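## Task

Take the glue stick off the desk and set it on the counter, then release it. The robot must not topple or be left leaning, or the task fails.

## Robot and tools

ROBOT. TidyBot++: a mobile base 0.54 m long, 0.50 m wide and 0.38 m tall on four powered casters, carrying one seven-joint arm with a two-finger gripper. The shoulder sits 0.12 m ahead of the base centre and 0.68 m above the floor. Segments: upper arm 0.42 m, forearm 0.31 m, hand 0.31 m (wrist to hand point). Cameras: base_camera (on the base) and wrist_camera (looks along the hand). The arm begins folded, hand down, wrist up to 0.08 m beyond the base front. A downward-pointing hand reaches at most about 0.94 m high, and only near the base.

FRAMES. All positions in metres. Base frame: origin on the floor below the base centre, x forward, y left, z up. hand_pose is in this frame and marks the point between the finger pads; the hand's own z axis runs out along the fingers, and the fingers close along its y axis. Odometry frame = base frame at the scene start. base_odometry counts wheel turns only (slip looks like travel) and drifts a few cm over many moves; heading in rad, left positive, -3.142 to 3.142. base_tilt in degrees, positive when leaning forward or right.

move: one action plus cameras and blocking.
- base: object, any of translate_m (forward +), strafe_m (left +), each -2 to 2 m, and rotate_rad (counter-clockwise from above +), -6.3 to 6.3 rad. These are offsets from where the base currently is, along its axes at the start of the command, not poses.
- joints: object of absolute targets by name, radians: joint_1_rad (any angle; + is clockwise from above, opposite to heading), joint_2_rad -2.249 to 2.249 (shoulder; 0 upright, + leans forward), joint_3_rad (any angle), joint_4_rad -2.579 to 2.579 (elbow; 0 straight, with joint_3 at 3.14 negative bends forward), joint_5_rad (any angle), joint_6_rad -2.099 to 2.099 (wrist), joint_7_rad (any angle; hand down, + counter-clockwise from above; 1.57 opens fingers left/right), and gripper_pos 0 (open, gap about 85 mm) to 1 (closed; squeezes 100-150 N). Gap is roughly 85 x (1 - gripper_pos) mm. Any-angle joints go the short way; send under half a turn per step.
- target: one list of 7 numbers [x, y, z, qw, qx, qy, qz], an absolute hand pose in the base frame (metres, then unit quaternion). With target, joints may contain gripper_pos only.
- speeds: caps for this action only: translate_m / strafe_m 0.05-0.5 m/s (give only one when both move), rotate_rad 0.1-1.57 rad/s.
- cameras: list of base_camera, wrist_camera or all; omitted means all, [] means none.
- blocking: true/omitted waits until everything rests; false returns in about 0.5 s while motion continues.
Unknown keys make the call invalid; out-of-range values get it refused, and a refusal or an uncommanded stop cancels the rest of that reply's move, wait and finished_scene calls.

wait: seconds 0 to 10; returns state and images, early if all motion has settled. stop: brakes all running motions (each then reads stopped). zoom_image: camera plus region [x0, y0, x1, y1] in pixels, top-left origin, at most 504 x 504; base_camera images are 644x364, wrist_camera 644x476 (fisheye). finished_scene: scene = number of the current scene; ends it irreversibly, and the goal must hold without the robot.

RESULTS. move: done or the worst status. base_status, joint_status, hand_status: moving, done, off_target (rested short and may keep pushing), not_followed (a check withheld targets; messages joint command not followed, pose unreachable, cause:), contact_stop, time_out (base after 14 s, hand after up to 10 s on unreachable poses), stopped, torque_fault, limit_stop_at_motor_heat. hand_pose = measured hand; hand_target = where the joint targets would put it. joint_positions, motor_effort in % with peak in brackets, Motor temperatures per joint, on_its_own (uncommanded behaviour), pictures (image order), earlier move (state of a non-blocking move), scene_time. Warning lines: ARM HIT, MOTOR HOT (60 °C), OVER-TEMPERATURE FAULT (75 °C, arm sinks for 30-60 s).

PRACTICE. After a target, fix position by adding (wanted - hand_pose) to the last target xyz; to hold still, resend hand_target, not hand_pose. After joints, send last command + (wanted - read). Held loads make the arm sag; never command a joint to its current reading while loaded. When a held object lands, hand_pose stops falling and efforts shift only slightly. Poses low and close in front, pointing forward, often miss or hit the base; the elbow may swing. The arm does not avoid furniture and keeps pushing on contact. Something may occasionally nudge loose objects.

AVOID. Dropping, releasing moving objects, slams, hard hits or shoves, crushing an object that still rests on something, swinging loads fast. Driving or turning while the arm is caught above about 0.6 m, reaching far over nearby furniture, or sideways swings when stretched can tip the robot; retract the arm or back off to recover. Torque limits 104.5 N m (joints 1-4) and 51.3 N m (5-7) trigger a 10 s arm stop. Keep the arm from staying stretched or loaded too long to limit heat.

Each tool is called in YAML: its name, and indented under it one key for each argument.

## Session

move:
  joints: {"joint_1_rad": 0.0, "joint_3_rad": 3.14, "joint_5_rad": 0.0, "joint_6_rad": 0.45, "joint_7_rad": 1.57}
  cameras: ["all"]

move:
  joints: {"joint_1_rad": 1.57}
  cameras: ["wrist_camera"]

move:
  joints: {"joint_1_rad": 3.14}
  cameras: ["wrist_camera"]

move:
  joints: {"joint_1_rad": -1.57}
  cameras: ["wrist_camera"]

Scene clock: 1.90 s.
Motor temperatures (°C): [32 31 33 29 40 42 39]
move: done
base_odometry: x=+0.000 y=+0.000 heading=+0.000
base_tilt: forward=-0.3 right=+0.3
base_status: not commanded
joint_positions: joint_1_rad=+0.024 joint_2_rad=-0.327 joint_3_rad=+3.138 joint_4_rad=-2.516 joint_5_rad=+0.024 joint_6_rad=+0.403 joint_7_rad=+1.555 gripper_pos=+0.000
joint_status: all done
motor_effort: joint_1_rad=+0(1) joint_2_rad=-6(6) joint_3_rad=+1(2) joint_4_rad=+18(18) joint_5_rad=+0(2) joint_6_rad=+8(9) joint_7_rad=+1(2)
hand_pose: x=+0.5440 y=-0.0043 z=+0.8315 quat_wxyz=(+0.005, +0.779, -0.002, +0.627) (m; base frame)
hand_target: x=+0.5460 y=+0.0021 z=+0.8440 quat_wxyz=(-0.001, +0.765, +0.000, +0.644) (m; base frame)
hand_status: not commanded
pictures: base_camera, wrist_camera

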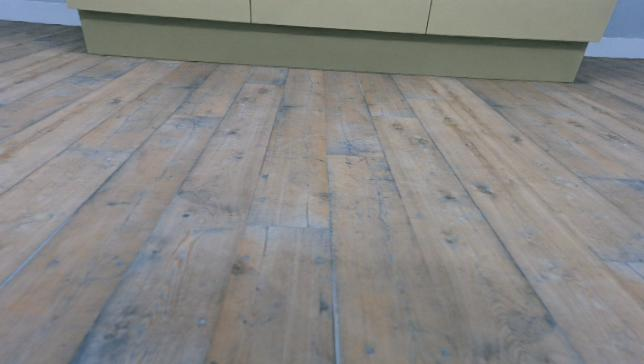

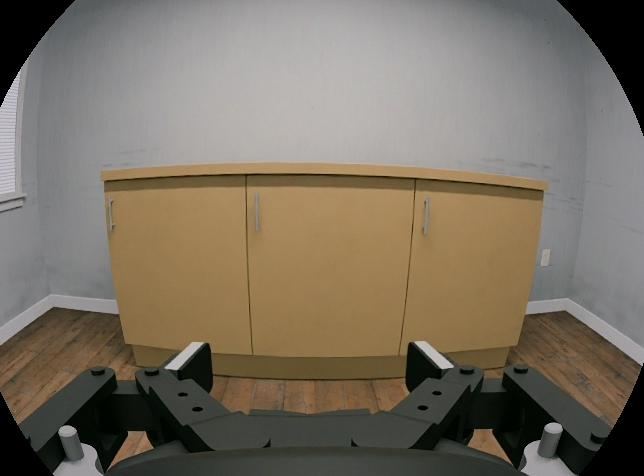

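Scene clock: 4.70 s.
Motor temperatures (°C): [32 31 33 29 40 42 39]
move: done
base_odometry: x=+0.000 y=+0.000 heading=+0.000
base_tilt: forward=-0.3 right=+0.2
base_status: not commanded
joint_positions: joint_1_rad=+1.546 joint_2_rad=-0.327 joint_3_rad=+3.138 joint_4_rad=-2.516 joint_5_rad=+0.024 joint_6_rad=+0.403 joint_7_rad=+1.555 gripper_pos=+0.000
joint_status: all done
motor_effort: joint_1_rad=+0(1) joint_2_rad=-6(7) joint_3_rad=+1(2) joint_4_rad=+18(18) joint_5_rad=+0(1) joint_6_rad=+8(8) joint_7_rad=+0(1)
hand_pose: x=+0.1353 y=-0.4247 z=+0.8316 quat_wxyz=(+0.436, +0.562, -0.539, +0.451) (m; base frame)
hand_target: x=+0.1214 y=-0.4270 z=+0.8440 quat_wxyz=(+0.455, +0.542, -0.540, +0.456) (m; base frame)
hand_status: not commanded
pictures: wrist_camera

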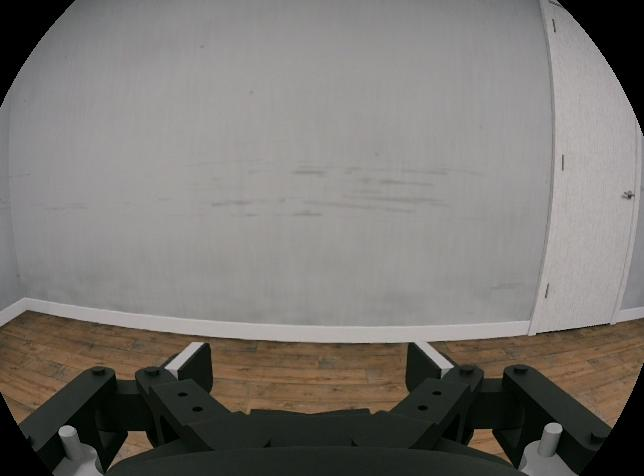

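Scene clock: 7.50 s.
Motor temperatures (°C): [32 31 33 29 40 42 39]
move: done
base_odometry: x=+0.000 y=+0.000 heading=+0.000
base_tilt: forward=-0.3 right=+0.3
base_status: not commanded
joint_positions: joint_1_rad=+3.116 joint_2_rad=-0.327 joint_3_rad=+3.138 joint_4_rad=-2.516 joint_5_rad=+0.024 joint_6_rad=+0.403 joint_7_rad=+1.555 gripper_pos=+0.000
joint_status: all done
motor_effort: joint_1_rad=+0(1) joint_2_rad=-7(7) joint_3_rad=+1(2) joint_4_rad=+17(18) joint_5_rad=+0(1) joint_6_rad=+8(8) joint_7_rad=+1(1)
hand_pose: x=-0.3057 y=-0.0166 z=+0.8316 quat_wxyz=(+0.627, +0.017, -0.779, +0.010) (m; base frame)
hand_target: x=-0.3080 y=-0.0028 z=+0.8440 quat_wxyz=(+0.644, +0.001, -0.765, +0.001) (m; base frame)
hand_status: not commanded
pictures: wrist_camera

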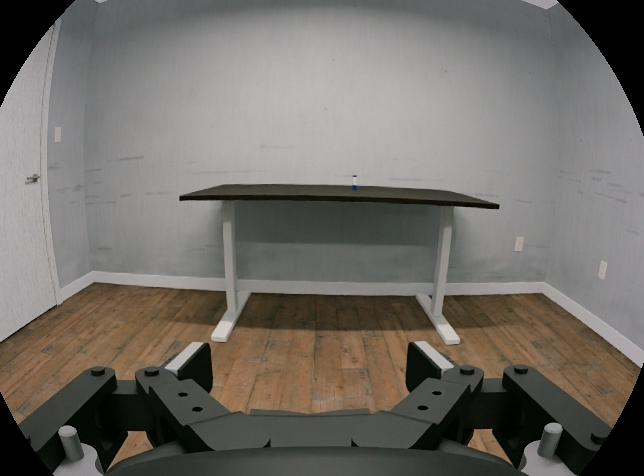

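Scene clock: 10.30 s.
Motor temperatures (°C): [32 31 33 29 40 42 39]
move: done
base_odometry: x=+0.000 y=+0.000 heading=+0.000
base_tilt: forward=-0.3 right=+0.3
base_status: not commanded
joint_positions: joint_1_rad=+4.689 joint_2_rad=-0.327 joint_3_rad=+3.138 joint_4_rad=-2.516 joint_5_rad=+0.024 joint_6_rad=+0.404 joint_7_rad=+1.555 gripper_pos=+0.000
joint_status: all done
motor_effort: joint_1_rad=-1(1) joint_2_rad=-6(6) joint_3_rad=+1(2) joint_4_rad=+18(18) joint_5_rad=+0(1) joint_6_rad=+8(8) joint_7_rad=+0(1)
hand_pose: x=+0.1034 y=+0.4247 z=+0.8317 quat_wxyz=(+0.450, -0.539, -0.562, -0.437) (m; base frame)
hand_target: x=+0.1173 y=+0.4270 z=+0.8440 quat_wxyz=(+0.456, -0.541, -0.541, -0.455) (m; base frame)
hand_status: not commanded
pictures: wrist_camera

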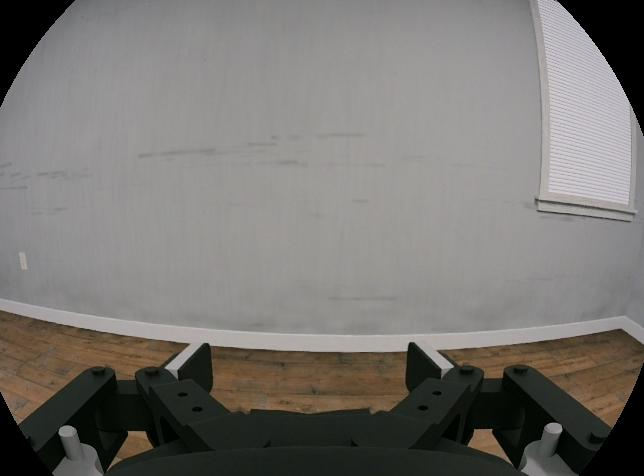

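move:
  base: {"translate_m": -0.745, "rotate_rad": 3.04}
  joints: {"joint_1_rad": 0.0, "joint_2_rad": -0.234, "joint_3_rad": 3.14, "joint_4_rad": -1.707, "joint_5_rad": 0.0, "joint_6_rad": -0.883, "joint_7_rad": 1.57}
  cameras: ["all"]

zoom_image:
  camera: "wrist_camera"
  region: [200, 40, 440, 220]

Scene clock: 46.53 s.
Motor temperatures (°C): [32 31 33 29 40 42 39]
move: done
base_odometry: x=-0.745 y=+0.000 heading=+3.040
base_tilt: forward=-0.3 right=+0.3
base_status: done
joint_positions: joint_1_rad=+6.261 joint_2_rad=-0.243 joint_3_rad=+3.138 joint_4_rad=-1.717 joint_5_rad=+0.024 joint_6_rad=-0.849 joint_7_rad=+1.555 gripper_pos=+0.000
joint_status: all done
motor_effort: joint_1_rad=+1(2) joint_2_rad=-11(14) joint_3_rad=+0(3) joint_4_rad=+19(20) joint_5_rad=+1(2) joint_6_rad=+6(9) joint_7_rad=+1(2)
hand_pose: x=+0.5580 y=+0.0071 z=+0.9078 quat_wxyz=(-0.004, -0.917, -0.008, -0.398) (m; base frame)
hand_target: x=+0.5544 y=+0.0021 z=+0.9017 quat_wxyz=(+0.000, -0.924, +0.000, -0.383) (m; base frame)
hand_status: not commanded
pictures: base_camera, wrist_camera

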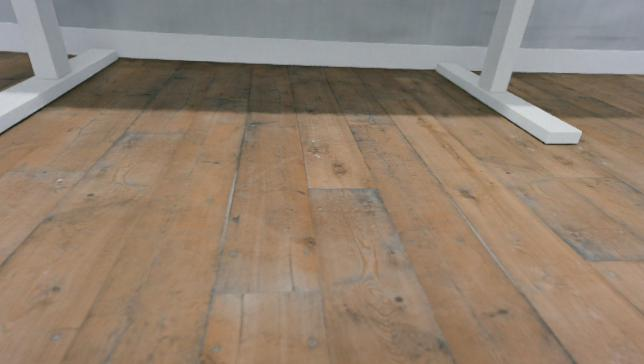

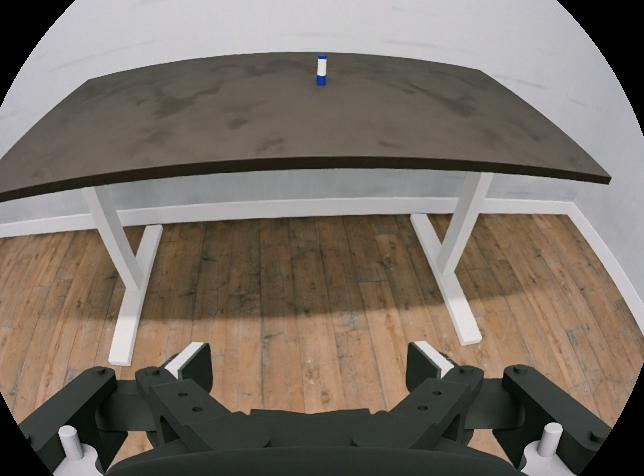

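Scaled by 2.100.

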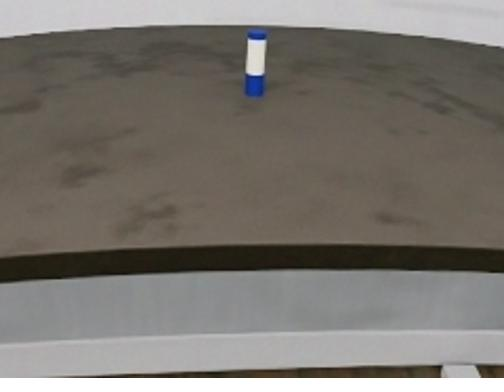

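move:
  base: {"translate_m": 0.48}
  cameras: ["wrist_camera"]

zoom_image:
  camera: "wrist_camera"
  region: [200, 80, 440, 260]

Scene clock: 65.70 s.
Motor temperatures (°C): [32 31 33 29 40 42 39]
move: done
base_odometry: x=-1.223 y=+0.049 heading=+3.040
base_tilt: forward=-0.2 right=+0.3
base_status: done
joint_positions: joint_1_rad=+6.261 joint_2_rad=-0.235 joint_3_rad=+3.138 joint_4_rad=-1.716 joint_5_rad=+0.024 joint_6_rad=-0.852 joint_7_rad=+1.555 gripper_pos=+0.000
joint_status: not commanded
motor_effort: joint_1_rad=+0(1) joint_2_rad=-11(15) joint_3_rad=+1(2) joint_4_rad=+19(20) joint_5_rad=+1(2) joint_6_rad=+6(7) joint_7_rad=+1(1)
hand_pose: x=+0.5593 y=+0.0070 z=+0.9042 quat_wxyz=(-0.004, -0.919, -0.008, -0.393) (m; base frame)
hand_target: x=+0.5544 y=+0.0021 z=+0.9017 quat_wxyz=(+0.000, -0.924, +0.000, -0.383) (m; base frame)
hand_status: not commanded
pictures: wrist_camera

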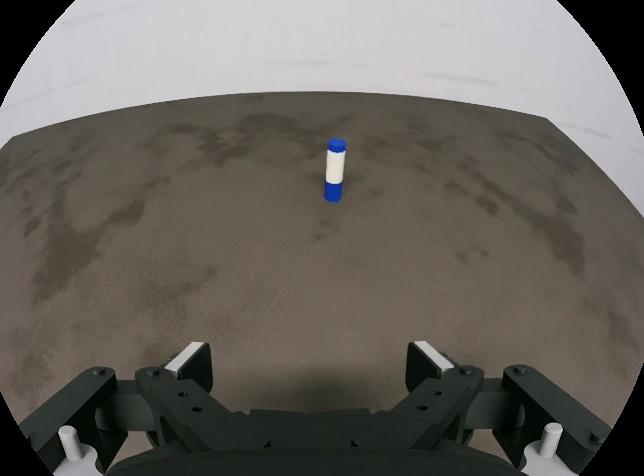

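Scaled by 2.100.

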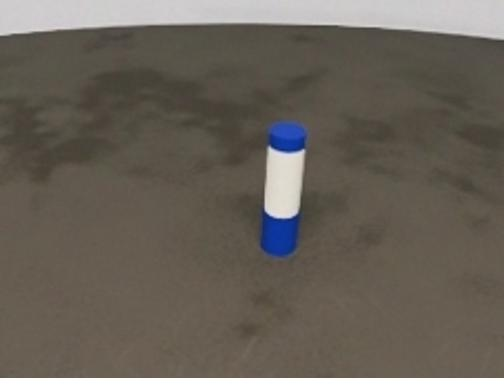

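move:
  base: {"translate_m": 0.13, "strafe_m": -0.028}
  target: [0.555, 0.0, 0.81, 0.0, 0.9239, 0.0, 0.3827]
  cameras: ["wrist_camera"]

zoom_image:
  camera: "wrist_camera"
  region: [200, 120, 440, 360]

Scene clock: 83.03 s.
Motor temperatures (°C): [32 31 33 30 40 42 39]
move: done
base_odometry: x=-1.349 y=+0.090 heading=+3.040
base_tilt: forward=-0.2 right=+0.3
base_status: done
joint_positions: joint_1_rad=+6.261 joint_2_rad=-0.221 joint_3_rad=+3.139 joint_4_rad=-1.969 joint_5_rad=+0.024 joint_6_rad=-0.634 joint_7_rad=+1.555 gripper_pos=+0.000
joint_status: not commanded
motor_effort: joint_1_rad=+1(1) joint_2_rad=-12(15) joint_3_rad=+0(2) joint_4_rad=+19(20) joint_5_rad=+1(1) joint_6_rad=+6(6) joint_7_rad=+0(2)
hand_pose: x=+0.5506 y=+0.0076 z=+0.8112 quat_wxyz=(-0.003, -0.929, -0.011, -0.371) (m; base frame)
hand_target: x=+0.5550 y=+0.0000 z=+0.8100 quat_wxyz=(+0.000, -0.924, +0.000, -0.383) (m; base frame)
hand_status: done (0.009 m and 1.9 deg from the pose sent, 0.095 m and 1.7 deg at the start)
pictures: wrist_camera

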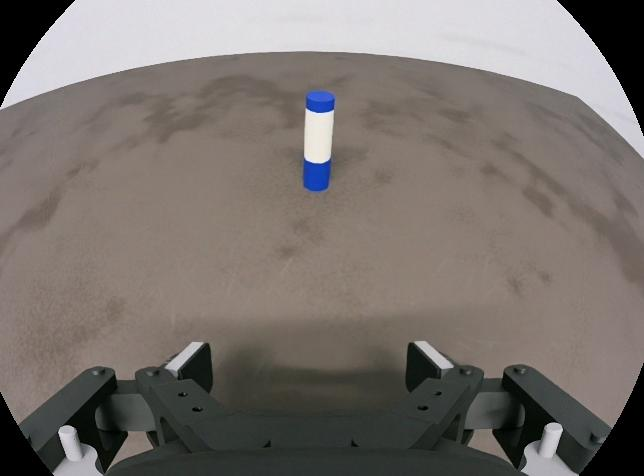

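Scaled by 2.100.

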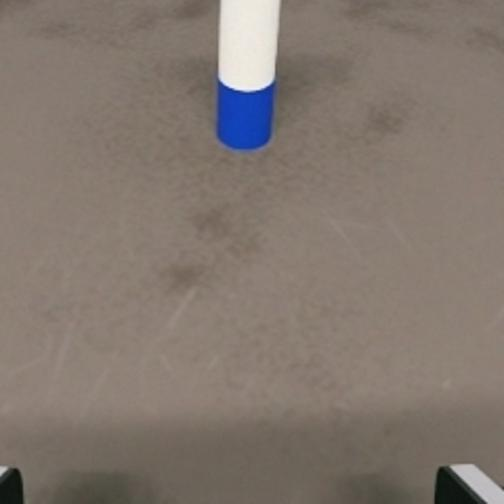

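move:
  base: {"translate_m": 0.185, "strafe_m": -0.008}
  speeds: {"translate_m": 0.2}
  cameras: ["wrist_camera"]

zoom_image:
  camera: "wrist_camera"
  region: [180, 240, 440, 440]

Scene clock: 95.27 s.
Motor temperatures (°C): [32 31 33 30 40 42 39]
move: done
base_odometry: x=-1.533 y=+0.117 heading=+3.040
base_tilt: forward=-0.3 right=+0.3
base_status: done
joint_positions: joint_1_rad=+6.261 joint_2_rad=-0.222 joint_3_rad=+3.139 joint_4_rad=-1.970 joint_5_rad=+0.024 joint_6_rad=-0.628 joint_7_rad=+1.555 gripper_pos=+0.000
joint_status: not commanded
motor_effort: joint_1_rad=+0(1) joint_2_rad=-12(15) joint_3_rad=+0(1) joint_4_rad=+19(19) joint_5_rad=+1(1) joint_6_rad=+6(6) joint_7_rad=+0(1)
hand_pose: x=+0.5515 y=+0.0077 z=+0.8125 quat_wxyz=(-0.003, -0.927, -0.011, -0.374) (m; base frame)
hand_target: x=+0.5550 y=+0.0000 z=+0.8100 quat_wxyz=(+0.000, -0.924, +0.000, -0.383) (m; base frame)
hand_status: not commanded
pictures: wrist_camera

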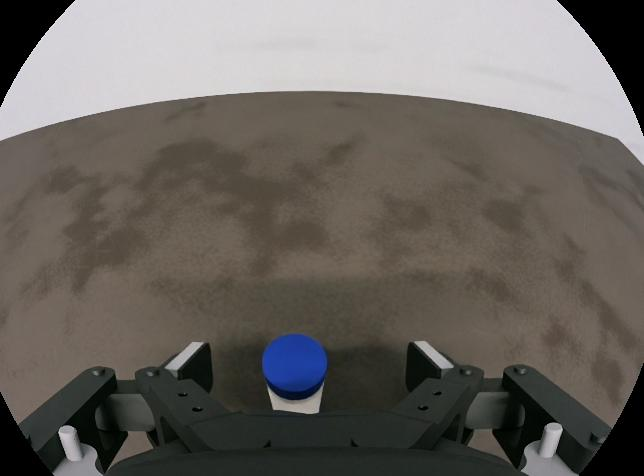

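Scaled by 1.938.

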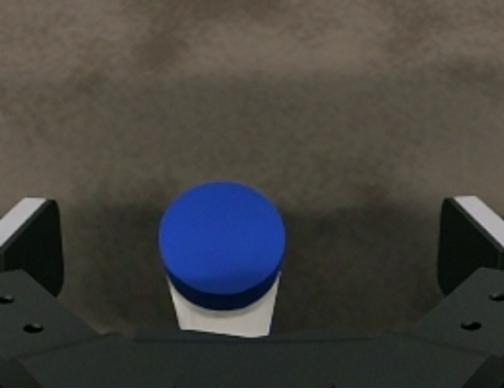

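move:
  base: {"strafe_m": 0.0055, "translate_m": -0.003}
  joints: {"gripper_pos": 0.4}
  cameras: ["wrist_camera"]

zoom_image:
  camera: "wrist_camera"
  region: [180, 240, 440, 440]

Scene clock: 106.33 s.
Motor temperatures (°C): [32 31 33 30 40 42 39]
move: done
base_odometry: x=-1.531 y=+0.111 heading=+3.040
base_tilt: forward=-0.3 right=+0.2
base_status: done
joint_positions: joint_1_rad=+6.261 joint_2_rad=-0.222 joint_3_rad=+3.140 joint_4_rad=-1.970 joint_5_rad=+0.024 joint_6_rad=-0.628 joint_7_rad=+1.555 gripper_pos=+0.400
joint_status: all done
motor_effort: joint_1_rad=+0(1) joint_2_rad=-11(13) joint_3_rad=+0(3) joint_4_rad=+19(19) joint_5_rad=+0(1) joint_6_rad=+6(6) joint_7_rad=-1(1)
hand_pose: x=+0.5515 y=+0.0070 z=+0.8125 quat_wxyz=(-0.003, -0.927, -0.010, -0.374) (m; base frame)
hand_target: x=+0.5550 y=+0.0000 z=+0.8100 quat_wxyz=(+0.000, -0.924, +0.000, -0.383) (m; base frame)
hand_status: not commanded
pictures: wrist_camera

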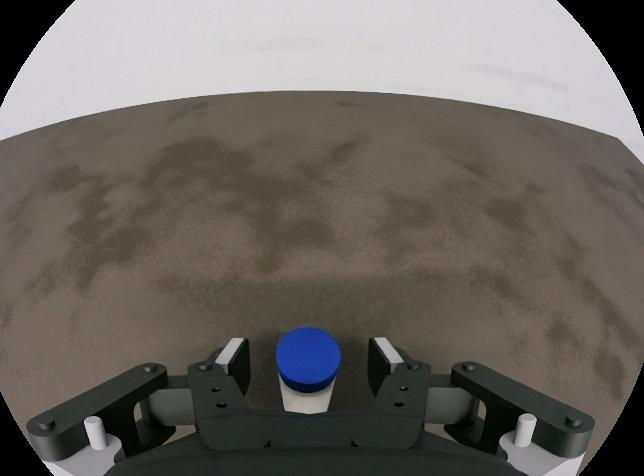

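Scaled by 1.938.

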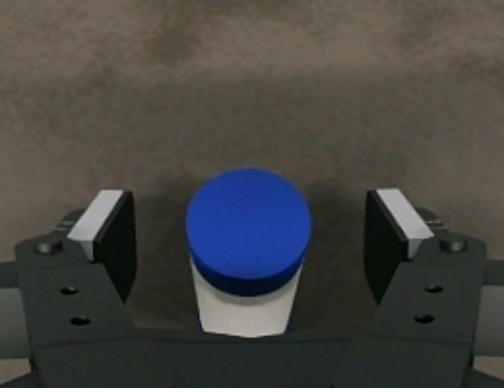

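move:
  joints: {"gripper_pos": 0.82}
  cameras: ["wrist_camera"]

zoom_image:
  camera: "wrist_camera"
  region: [180, 240, 440, 440]

Scene clock: 110.13 s.
Motor temperatures (°C): [32 31 33 30 40 42 39]
move: done
base_odometry: x=-1.531 y=+0.111 heading=+3.040
base_tilt: forward=-0.3 right=+0.3
base_status: not commanded
joint_positions: joint_1_rad=+6.261 joint_2_rad=-0.222 joint_3_rad=+3.140 joint_4_rad=-1.970 joint_5_rad=+0.024 joint_6_rad=-0.627 joint_7_rad=+1.555 gripper_pos=+0.803
joint_status: all done
motor_effort: joint_1_rad=+0(1) joint_2_rad=-11(12) joint_3_rad=+1(2) joint_4_rad=+19(19) joint_5_rad=+0(1) joint_6_rad=+5(6) joint_7_rad=-1(1)
hand_pose: x=+0.5517 y=+0.0070 z=+0.8127 quat_wxyz=(-0.003, -0.927, -0.010, -0.374) (m; base frame)
hand_target: x=+0.5550 y=+0.0000 z=+0.8100 quat_wxyz=(+0.000, -0.924, +0.000, -0.383) (m; base frame)
hand_status: not commanded
pictures: wrist_camera

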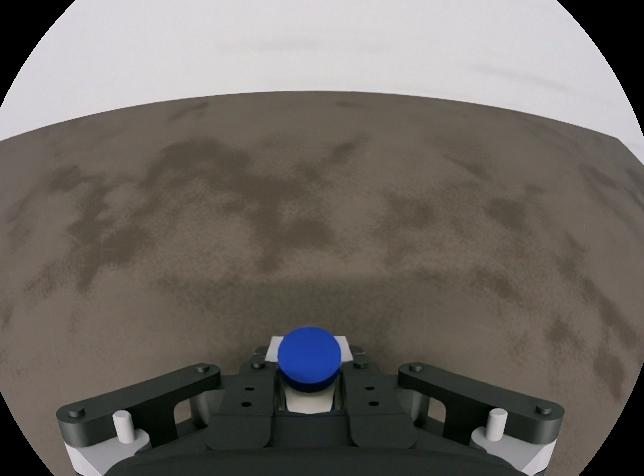

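Scaled by 1.938.

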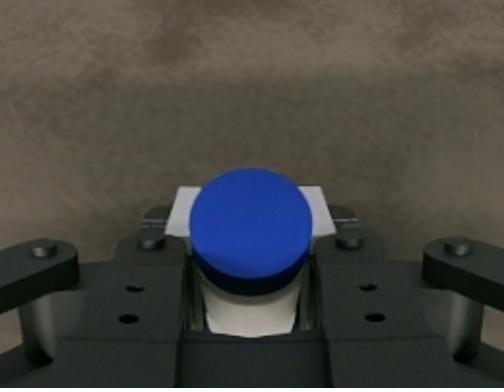

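move:
  joints: {"gripper_pos": 0.92}
  cameras: []

move:
  target: [0.5, 0.0, 1.0, 0.0, 0.9239, 0.0, 0.3827]
  joints: {"gripper_pos": 0.92}
  cameras: ["wrist_camera"]

Scene clock: 134.87 s.
Motor temperatures (°C): [32 31 33 30 40 42 39]
move: off_target
base_odometry: x=-1.531 y=+0.111 heading=+3.040
base_tilt: forward=-0.3 right=+0.2
base_status: not commanded
joint_positions: joint_1_rad=+6.261 joint_2_rad=-0.222 joint_3_rad=+3.140 joint_4_rad=-1.970 joint_5_rad=+0.024 joint_6_rad=-0.627 joint_7_rad=+1.555 gripper_pos=+0.809
joint_status: gripper_pos off_target (ended at +0.809, target +0.920)
motor_effort: joint_1_rad=+0(1) joint_2_rad=-11(11) joint_3_rad=+0(2) joint_4_rad=+18(19) joint_5_rad=+1(1) joint_6_rad=+6(6) joint_7_rad=+0(1)
hand_pose: x=+0.5517 y=+0.0070 z=+0.8127 quat_wxyz=(-0.003, -0.927, -0.010, -0.374) (m; base frame)
hand_target: x=+0.5550 y=+0.0000 z=+0.8100 quat_wxyz=(+0.000, -0.924, +0.000, -0.383) (m; base frame)
hand_status: not commanded
pictures: none
No camera images: "cameras" was empty.

Scene clock: 137.00 s.
Motor temperatures (°C): [32 31 33 30 40 42 39]
move: off_target
base_odometry: x=-1.531 y=+0.111 heading=+3.040
base_tilt: forward=-0.3 right=+0.3
base_status: not commanded
joint_positions: joint_1_rad=+6.261 joint_2_rad=-0.283 joint_3_rad=+3.140 joint_4_rad=-1.431 joint_5_rad=+0.024 joint_6_rad=-1.197 joint_7_rad=+1.555 gripper_pos=+0.809
joint_status: gripper_pos off_target (ended at +0.809, target +0.920)
motor_effort: joint_1_rad=+0(1) joint_2_rad=-8(13) joint_3_rad=+1(2) joint_4_rad=+18(20) joint_5_rad=+1(1) joint_6_rad=+6(7) joint_7_rad=+0(1)
hand_pose: x=+0.5106 y=+0.0035 z=+0.9973 quat_wxyz=(-0.005, -0.922, -0.003, -0.388) (m; base frame)
hand_target: x=+0.5000 y=+0.0000 z=+1.0000 quat_wxyz=(+0.000, -0.924, +0.000, -0.383) (m; base frame)
hand_status: done (0.011 m and 0.9 deg from the pose sent, 0.194 m and 1.6 deg at the start)
pictures: wrist_camera

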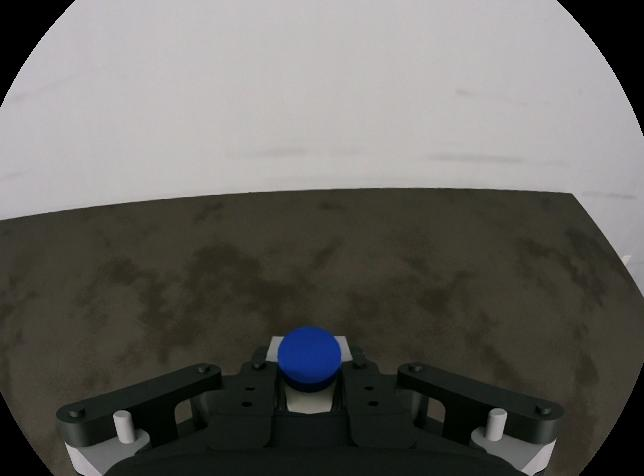

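move:
  base: {"translate_m": -1.952, "strafe_m": -0.087, "rotate_rad": 3.14}
  speeds: {"rotate_rad": 1.0}
  cameras: ["all"]

Scene clock: 153.63 s.
Motor temperatures (°C): [32 31 33 30 40 42 39]
move: done
base_odometry: x=+0.420 y=-0.001 heading=-0.103
base_tilt: forward=-0.3 right=+0.3
base_status: done
joint_positions: joint_1_rad=+6.262 joint_2_rad=-0.289 joint_3_rad=+3.149 joint_4_rad=-1.430 joint_5_rad=+0.024 joint_6_rad=-1.203 joint_7_rad=+1.555 gripper_pos=+0.809
joint_status: not commanded
motor_effort: joint_1_rad=+0(2) joint_2_rad=-9(14) joint_3_rad=+0(4) joint_4_rad=+18(19) joint_5_rad=+0(2) joint_6_rad=+6(7) joint_7_rad=+0(1)
hand_pose: x=+0.5079 y=-0.0008 z=+0.9985 quat_wxyz=(-0.005, -0.922, +0.002, -0.388) (m; base frame)
hand_target: x=+0.5000 y=+0.0000 z=+1.0000 quat_wxyz=(+0.000, -0.924, +0.000, -0.383) (m; base frame)
hand_status: not commanded
pictures: base_camera, wrist_camera

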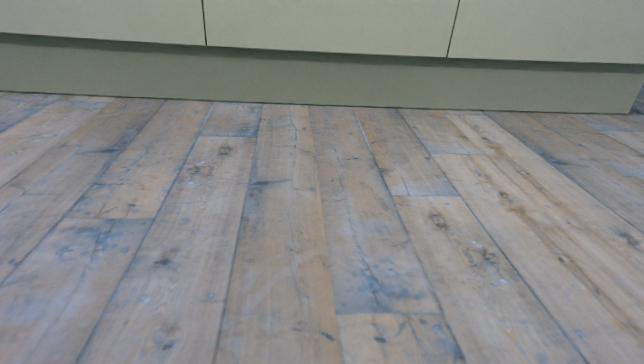

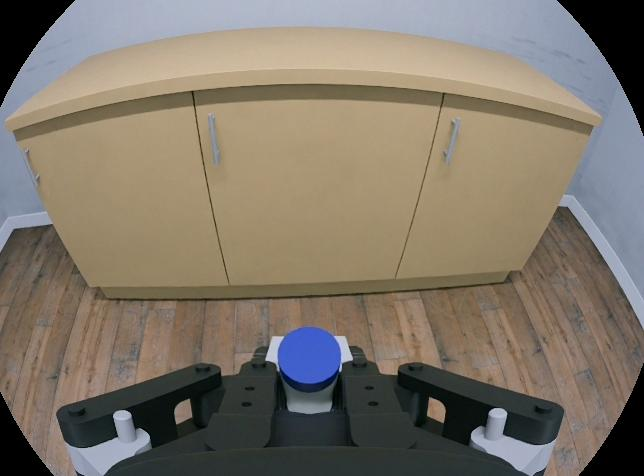

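move:
  base: {"translate_m": 0.74}
  cameras: ["wrist_camera"]

move:
  target: [0.52, 0.0, 0.965, 0.0, 0.9239, 0.0, 0.3827]
  joints: {"gripper_pos": 0.92}
  cameras: ["wrist_camera"]

Scene clock: 165.60 s.
Motor temperatures (°C): [32 31 32 30 40 41 39]
move: done
base_odometry: x=+1.157 y=-0.076 heading=-0.103
base_tilt: forward=-0.3 right=+0.3
base_status: done
joint_positions: joint_1_rad=+6.262 joint_2_rad=-0.293 joint_3_rad=+3.149 joint_4_rad=-1.430 joint_5_rad=+0.024 joint_6_rad=-1.204 joint_7_rad=+1.555 gripper_pos=+0.809
joint_status: not commanded
motor_effort: joint_1_rad=+0(1) joint_2_rad=-8(11) joint_3_rad=+1(2) joint_4_rad=+18(19) joint_5_rad=+1(2) joint_6_rad=+6(7) joint_7_rad=+0(1)
hand_pose: x=+0.5062 y=-0.0009 z=+1.0004 quat_wxyz=(-0.005, -0.921, +0.002, -0.390) (m; base frame)
hand_target: x=+0.5000 y=+0.0000 z=+1.0000 quat_wxyz=(+0.000, -0.924, +0.000, -0.383) (m; base frame)
hand_status: not commanded
pictures: wrist_camera

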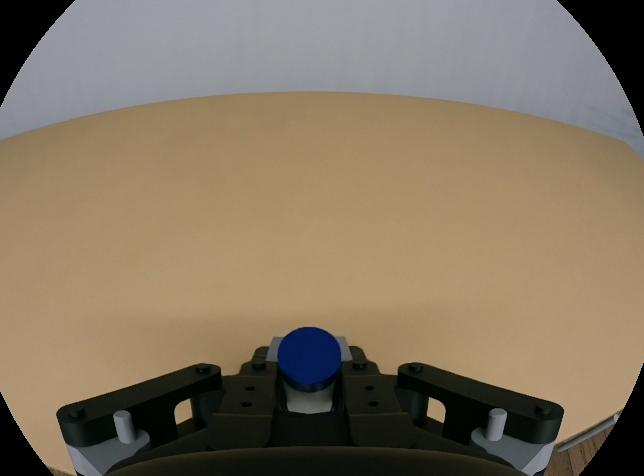

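Scene clock: 166.57 s.
Motor temperatures (°C): [32 31 32 30 40 41 39]
move: off_target
base_odometry: x=+1.157 y=-0.076 heading=-0.103
base_tilt: forward=-0.3 right=+0.3
base_status: not commanded
joint_positions: joint_1_rad=+6.262 joint_2_rad=-0.292 joint_3_rad=+3.149 joint_4_rad=-1.516 joint_5_rad=+0.024 joint_6_rad=-1.148 joint_7_rad=+1.555 gripper_pos=+0.809
joint_status: gripper_pos off_target (ended at +0.809, target +0.920)
motor_effort: joint_1_rad=-1(1) joint_2_rad=-8(10) joint_3_rad=+0(1) joint_4_rad=+19(20) joint_5_rad=+1(1) joint_6_rad=+6(6) joint_7_rad=+0(1)
hand_pose: x=+0.5102 y=-0.0006 z=+0.9679 quat_wxyz=(-0.005, -0.927, +0.001, -0.375) (m; base frame)
hand_target: x=+0.5200 y=+0.0000 z=+0.9650 quat_wxyz=(+0.000, -0.924, +0.000, -0.383) (m; base frame)
hand_status: done (0.010 m and 1.1 deg from the pose sent, 0.038 m and 1.1 deg at the start)
pictures: wrist_camera

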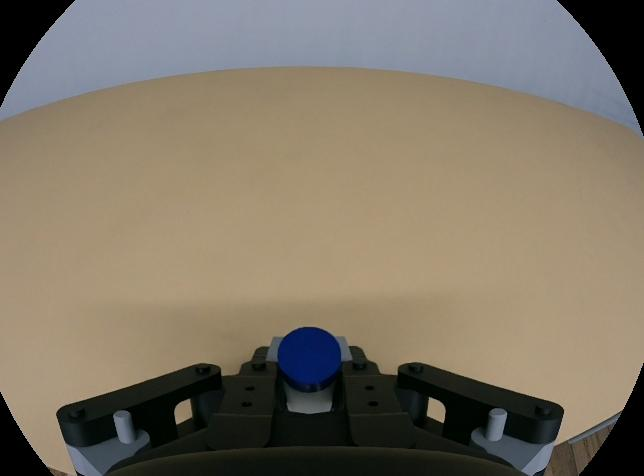

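move:
  target: [0.52, 0.0, 0.957, 0.0, 0.9239, 0.0, 0.3827]
  joints: {"gripper_pos": 0.92}
  cameras: []

move:
  target: [0.52, 0.0, 0.951, 0.0, 0.9239, 0.0, 0.3827]
  joints: {"gripper_pos": 0.92}
  cameras: ["wrist_camera"]

Scene clock: 171.30 s.
Motor temperatures (°C): [32 31 32 30 40 41 39]
move: off_target
base_odometry: x=+1.157 y=-0.076 heading=-0.103
base_tilt: forward=-0.3 right=+0.3
base_status: not commanded
joint_positions: joint_1_rad=+6.262 joint_2_rad=-0.292 joint_3_rad=+3.149 joint_4_rad=-1.545 joint_5_rad=+0.024 joint_6_rad=-1.125 joint_7_rad=+1.555 gripper_pos=+0.809
joint_status: gripper_pos off_target (ended at +0.809, target +0.920)
motor_effort: joint_1_rad=+0(1) joint_2_rad=-9(10) joint_3_rad=+1(2) joint_4_rad=+19(20) joint_5_rad=+1(1) joint_6_rad=+6(6) joint_7_rad=+0(1)
hand_pose: x=+0.5119 y=-0.0005 z=+0.9581 quat_wxyz=(-0.005, -0.928, +0.000, -0.373) (m; base frame)
hand_target: x=+0.5200 y=+0.0000 z=+0.9570 quat_wxyz=(+0.000, -0.924, +0.000, -0.383) (m; base frame)
hand_status: done (0.008 m and 1.4 deg from the pose sent, 0.015 m and 1.1 deg at the start)
pictures: none
No camera images: "cameras" was empty.

Scene clock: 171.90 s.
Motor temperatures (°C): [32 31 32 30 40 41 39]
move: off_target
base_odometry: x=+1.157 y=-0.076 heading=-0.103
base_tilt: forward=-0.2 right=+0.3
base_status: not commanded
joint_positions: joint_1_rad=+6.262 joint_2_rad=-0.293 joint_3_rad=+3.149 joint_4_rad=-1.559 joint_5_rad=+0.024 joint_6_rad=-1.102 joint_7_rad=+1.555 gripper_pos=+0.809
joint_status: gripper_pos off_target (ended at +0.809, target +0.920)
motor_effort: joint_1_rad=+0(1) joint_2_rad=-8(9) joint_3_rad=+0(2) joint_4_rad=+18(19) joint_5_rad=+1(1) joint_6_rad=+6(6) joint_7_rad=+1(2)
hand_pose: x=+0.5150 y=-0.0003 z=+0.9567 quat_wxyz=(-0.005, -0.926, +0.000, -0.378) (m; base frame)
hand_target: x=+0.5200 y=+0.0000 z=+0.9510 quat_wxyz=(+0.000, -0.924, +0.000, -0.383) (m; base frame)
hand_status: done (0.008 m and 0.9 deg from the pose sent, 0.011 m and 1.4 deg at the start)
pictures: wrist_camera

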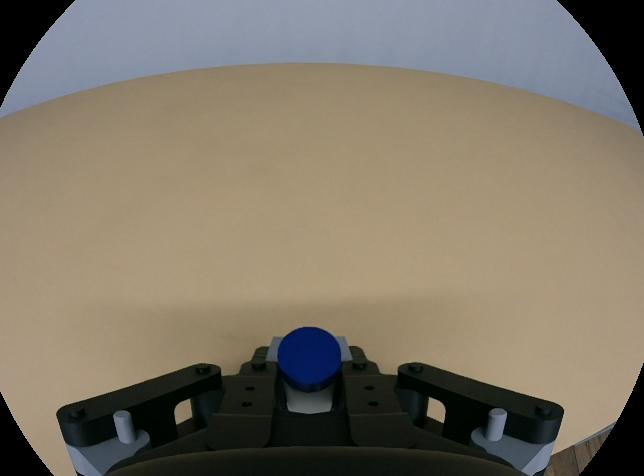

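move:
  target: [0.52, 0.0, 0.946, 0.0, 0.9239, 0.0, 0.3827]
  joints: {"gripper_pos": 0.92}
  cameras: ["wrist_camera"]

zoom_image:
  camera: "wrist_camera"
  region: [180, 240, 440, 440]

Scene clock: 175.13 s.
Motor temperatures (°C): [32 31 32 30 40 41 39]
move: off_target
base_odometry: x=+1.157 y=-0.076 heading=-0.103
base_tilt: forward=-0.3 right=+0.3
base_status: not commanded
joint_positions: joint_1_rad=+6.262 joint_2_rad=-0.297 joint_3_rad=+3.149 joint_4_rad=-1.570 joint_5_rad=+0.024 joint_6_rad=-1.082 joint_7_rad=+1.555 gripper_pos=+0.809
joint_status: gripper_pos off_target (ended at +0.809, target +0.920)
motor_effort: joint_1_rad=+0(1) joint_2_rad=-6(8) joint_3_rad=+1(1) joint_4_rad=+17(18) joint_5_rad=+1(1) joint_6_rad=+5(6) joint_7_rad=+1(1)
hand_pose: x=+0.5170 y=-0.0002 z=+0.9568 quat_wxyz=(-0.005, -0.924, +0.000, -0.384) (m; base frame)
hand_target: x=+0.5200 y=+0.0000 z=+0.9460 quat_wxyz=(+0.000, -0.924, +0.000, -0.383) (m; base frame)
hand_status: done (0.011 m and 0.6 deg from the pose sent, 0.012 m and 0.9 deg at the start)
pictures: wrist_camera

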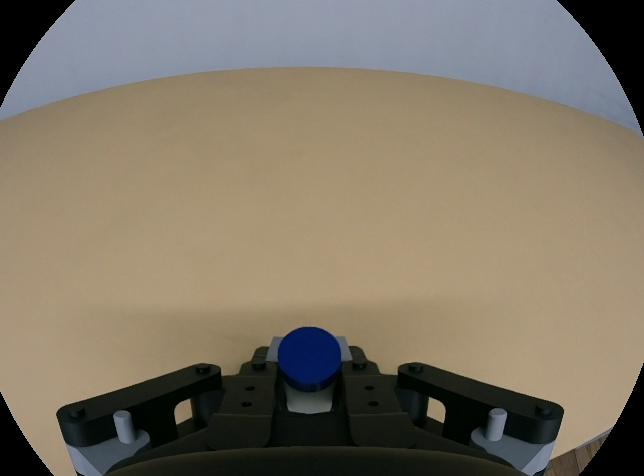

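Scaled by 1.938.

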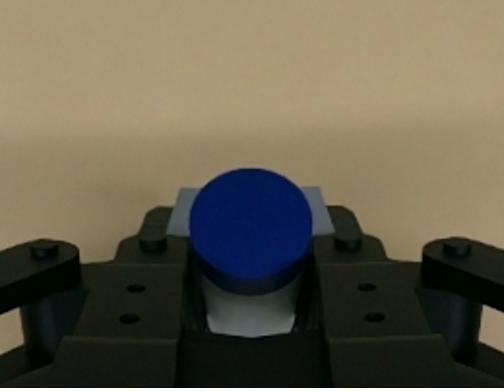

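move:
  target: [0.52, 0.0, 0.9535, 0.0, 0.9239, 0.0, 0.3827]
  joints: {"gripper_pos": 0.8}
  cameras: []

move:
  joints: {"gripper_pos": 0.4}
  cameras: ["wrist_camera"]

move:
  joints: {"gripper_pos": 0.0}
  cameras: ["wrist_camera"]

Scene clock: 184.60 s.
Motor temperatures (°C): [32 31 32 30 40 41 39]
move: done
base_odometry: x=+1.157 y=-0.076 heading=-0.103
base_tilt: forward=-0.3 right=+0.3
base_status: not commanded
joint_positions: joint_1_rad=+6.262 joint_2_rad=-0.297 joint_3_rad=+3.149 joint_4_rad=-1.568 joint_5_rad=+0.024 joint_6_rad=-1.082 joint_7_rad=+1.555 gripper_pos=+0.798
joint_status: all done
motor_effort: joint_1_rad=+0(0) joint_2_rad=-9(9) joint_3_rad=+1(1) joint_4_rad=+19(19) joint_5_rad=+0(2) joint_6_rad=+6(6) joint_7_rad=+0(1)
hand_pose: x=+0.5172 y=-0.0002 z=+0.9575 quat_wxyz=(-0.005, -0.923, +0.000, -0.384) (m; base frame)
hand_target: x=+0.5200 y=+0.0000 z=+0.9535 quat_wxyz=(+0.000, -0.924, +0.000, -0.383) (m; base frame)
hand_status: done (0.005 m and 0.6 deg from the pose sent, 0.004 m and 0.6 deg at the start)
pictures: none
No camera images: "cameras" was empty.

Scene clock: 185.37 s.
Motor temperatures (°C): [32 31 32 30 40 41 39]
move: done
base_odometry: x=+1.157 y=-0.076 heading=-0.103
base_tilt: forward=-0.3 right=+0.3
base_status: not commanded
joint_positions: joint_1_rad=+6.262 joint_2_rad=-0.297 joint_3_rad=+3.149 joint_4_rad=-1.568 joint_5_rad=+0.024 joint_6_rad=-1.082 joint_7_rad=+1.555 gripper_pos=+0.400
joint_status: all done
motor_effort: joint_1_rad=+1(1) joint_2_rad=-8(9) joint_3_rad=+0(2) joint_4_rad=+19(19) joint_5_rad=+1(1) joint_6_rad=+6(6) joint_7_rad=+0(1)
hand_pose: x=+0.5172 y=-0.0002 z=+0.9575 quat_wxyz=(-0.005, -0.923, +0.000, -0.384) (m; base frame)
hand_target: x=+0.5200 y=+0.0000 z=+0.9535 quat_wxyz=(+0.000, -0.924, +0.000, -0.383) (m; base frame)
hand_status: not commanded
pictures: wrist_camera

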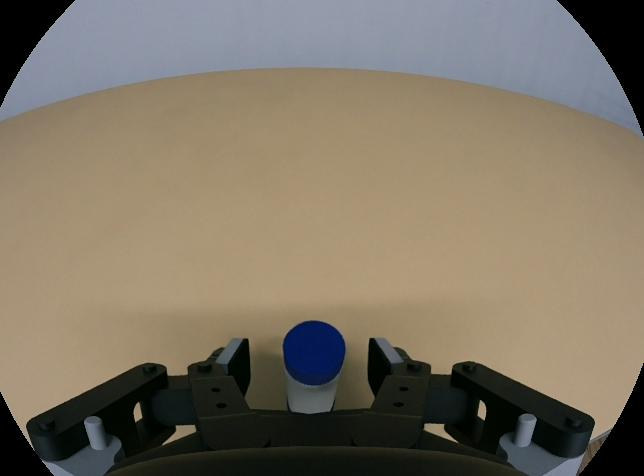

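Scene clock: 186.13 s.
Motor temperatures (°C): [32 31 32 30 40 41 39]
move: done
base_odometry: x=+1.157 y=-0.076 heading=-0.103
base_tilt: forward=-0.3 right=+0.2
base_status: not commanded
joint_positions: joint_1_rad=+6.262 joint_2_rad=-0.297 joint_3_rad=+3.149 joint_4_rad=-1.568 joint_5_rad=+0.024 joint_6_rad=-1.082 joint_7_rad=+1.555 gripper_pos=+0.000
joint_status: all done
motor_effort: joint_1_rad=+0(1) joint_2_rad=-8(9) joint_3_rad=+1(1) joint_4_rad=+19(19) joint_5_rad=+1(1) joint_6_rad=+6(6) joint_7_rad=+0(1)
hand_pose: x=+0.5172 y=-0.0002 z=+0.9575 quat_wxyz=(-0.005, -0.923, +0.000, -0.384) (m; base frame)
hand_target: x=+0.5200 y=+0.0000 z=+0.9535 quat_wxyz=(+0.000, -0.924, +0.000, -0.383) (m; base frame)
hand_status: not commanded
pictures: wrist_camera

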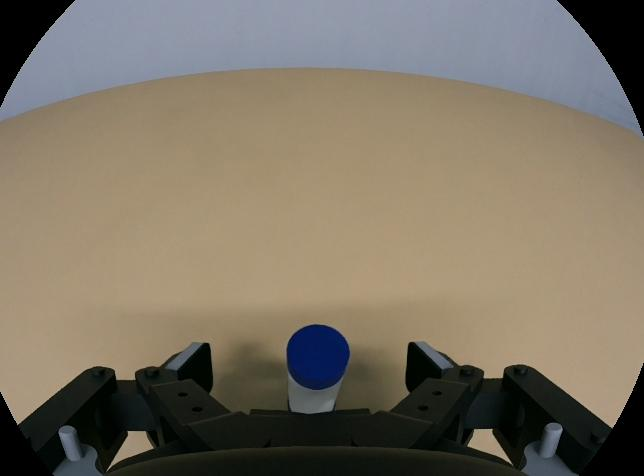

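move:
  target: [0.46, 0.0, 1.04, 0.0, 0.9239, 0.0, 0.3827]
  cameras: ["wrist_camera"]

Scene clock: 189.63 s.
Motor temperatures (°C): [32 31 32 30 40 41 39]
move: done
base_odometry: x=+1.157 y=-0.076 heading=-0.103
base_tilt: forward=-0.2 right=+0.3
base_status: not commanded
joint_positions: joint_1_rad=+6.262 joint_2_rad=-0.321 joint_3_rad=+3.149 joint_4_rad=-1.299 joint_5_rad=+0.024 joint_6_rad=-1.361 joint_7_rad=+1.555 gripper_pos=+0.000
joint_status: not commanded
motor_effort: joint_1_rad=+0(1) joint_2_rad=-6(9) joint_3_rad=+1(2) joint_4_rad=+17(19) joint_5_rad=+1(1) joint_6_rad=+6(6) joint_7_rad=+0(1)
hand_pose: x=+0.4708 y=-0.0019 z=+1.0407 quat_wxyz=(-0.005, -0.920, +0.004, -0.391) (m; base frame)
hand_target: x=+0.4600 y=+0.0000 z=+1.0400 quat_wxyz=(+0.000, -0.924, +0.000, -0.383) (m; base frame)
hand_status: done (0.011 m and 1.2 deg from the pose sent, 0.100 m and 0.6 deg at the start)
pictures: wrist_camera

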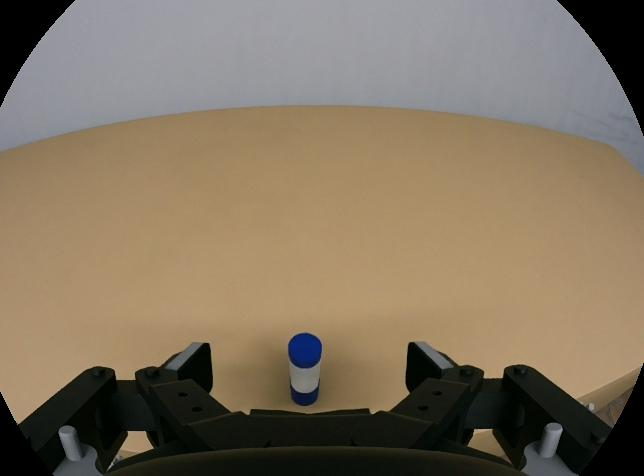

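finished_scene:
  scene: 2

The scene is finished: the task was done.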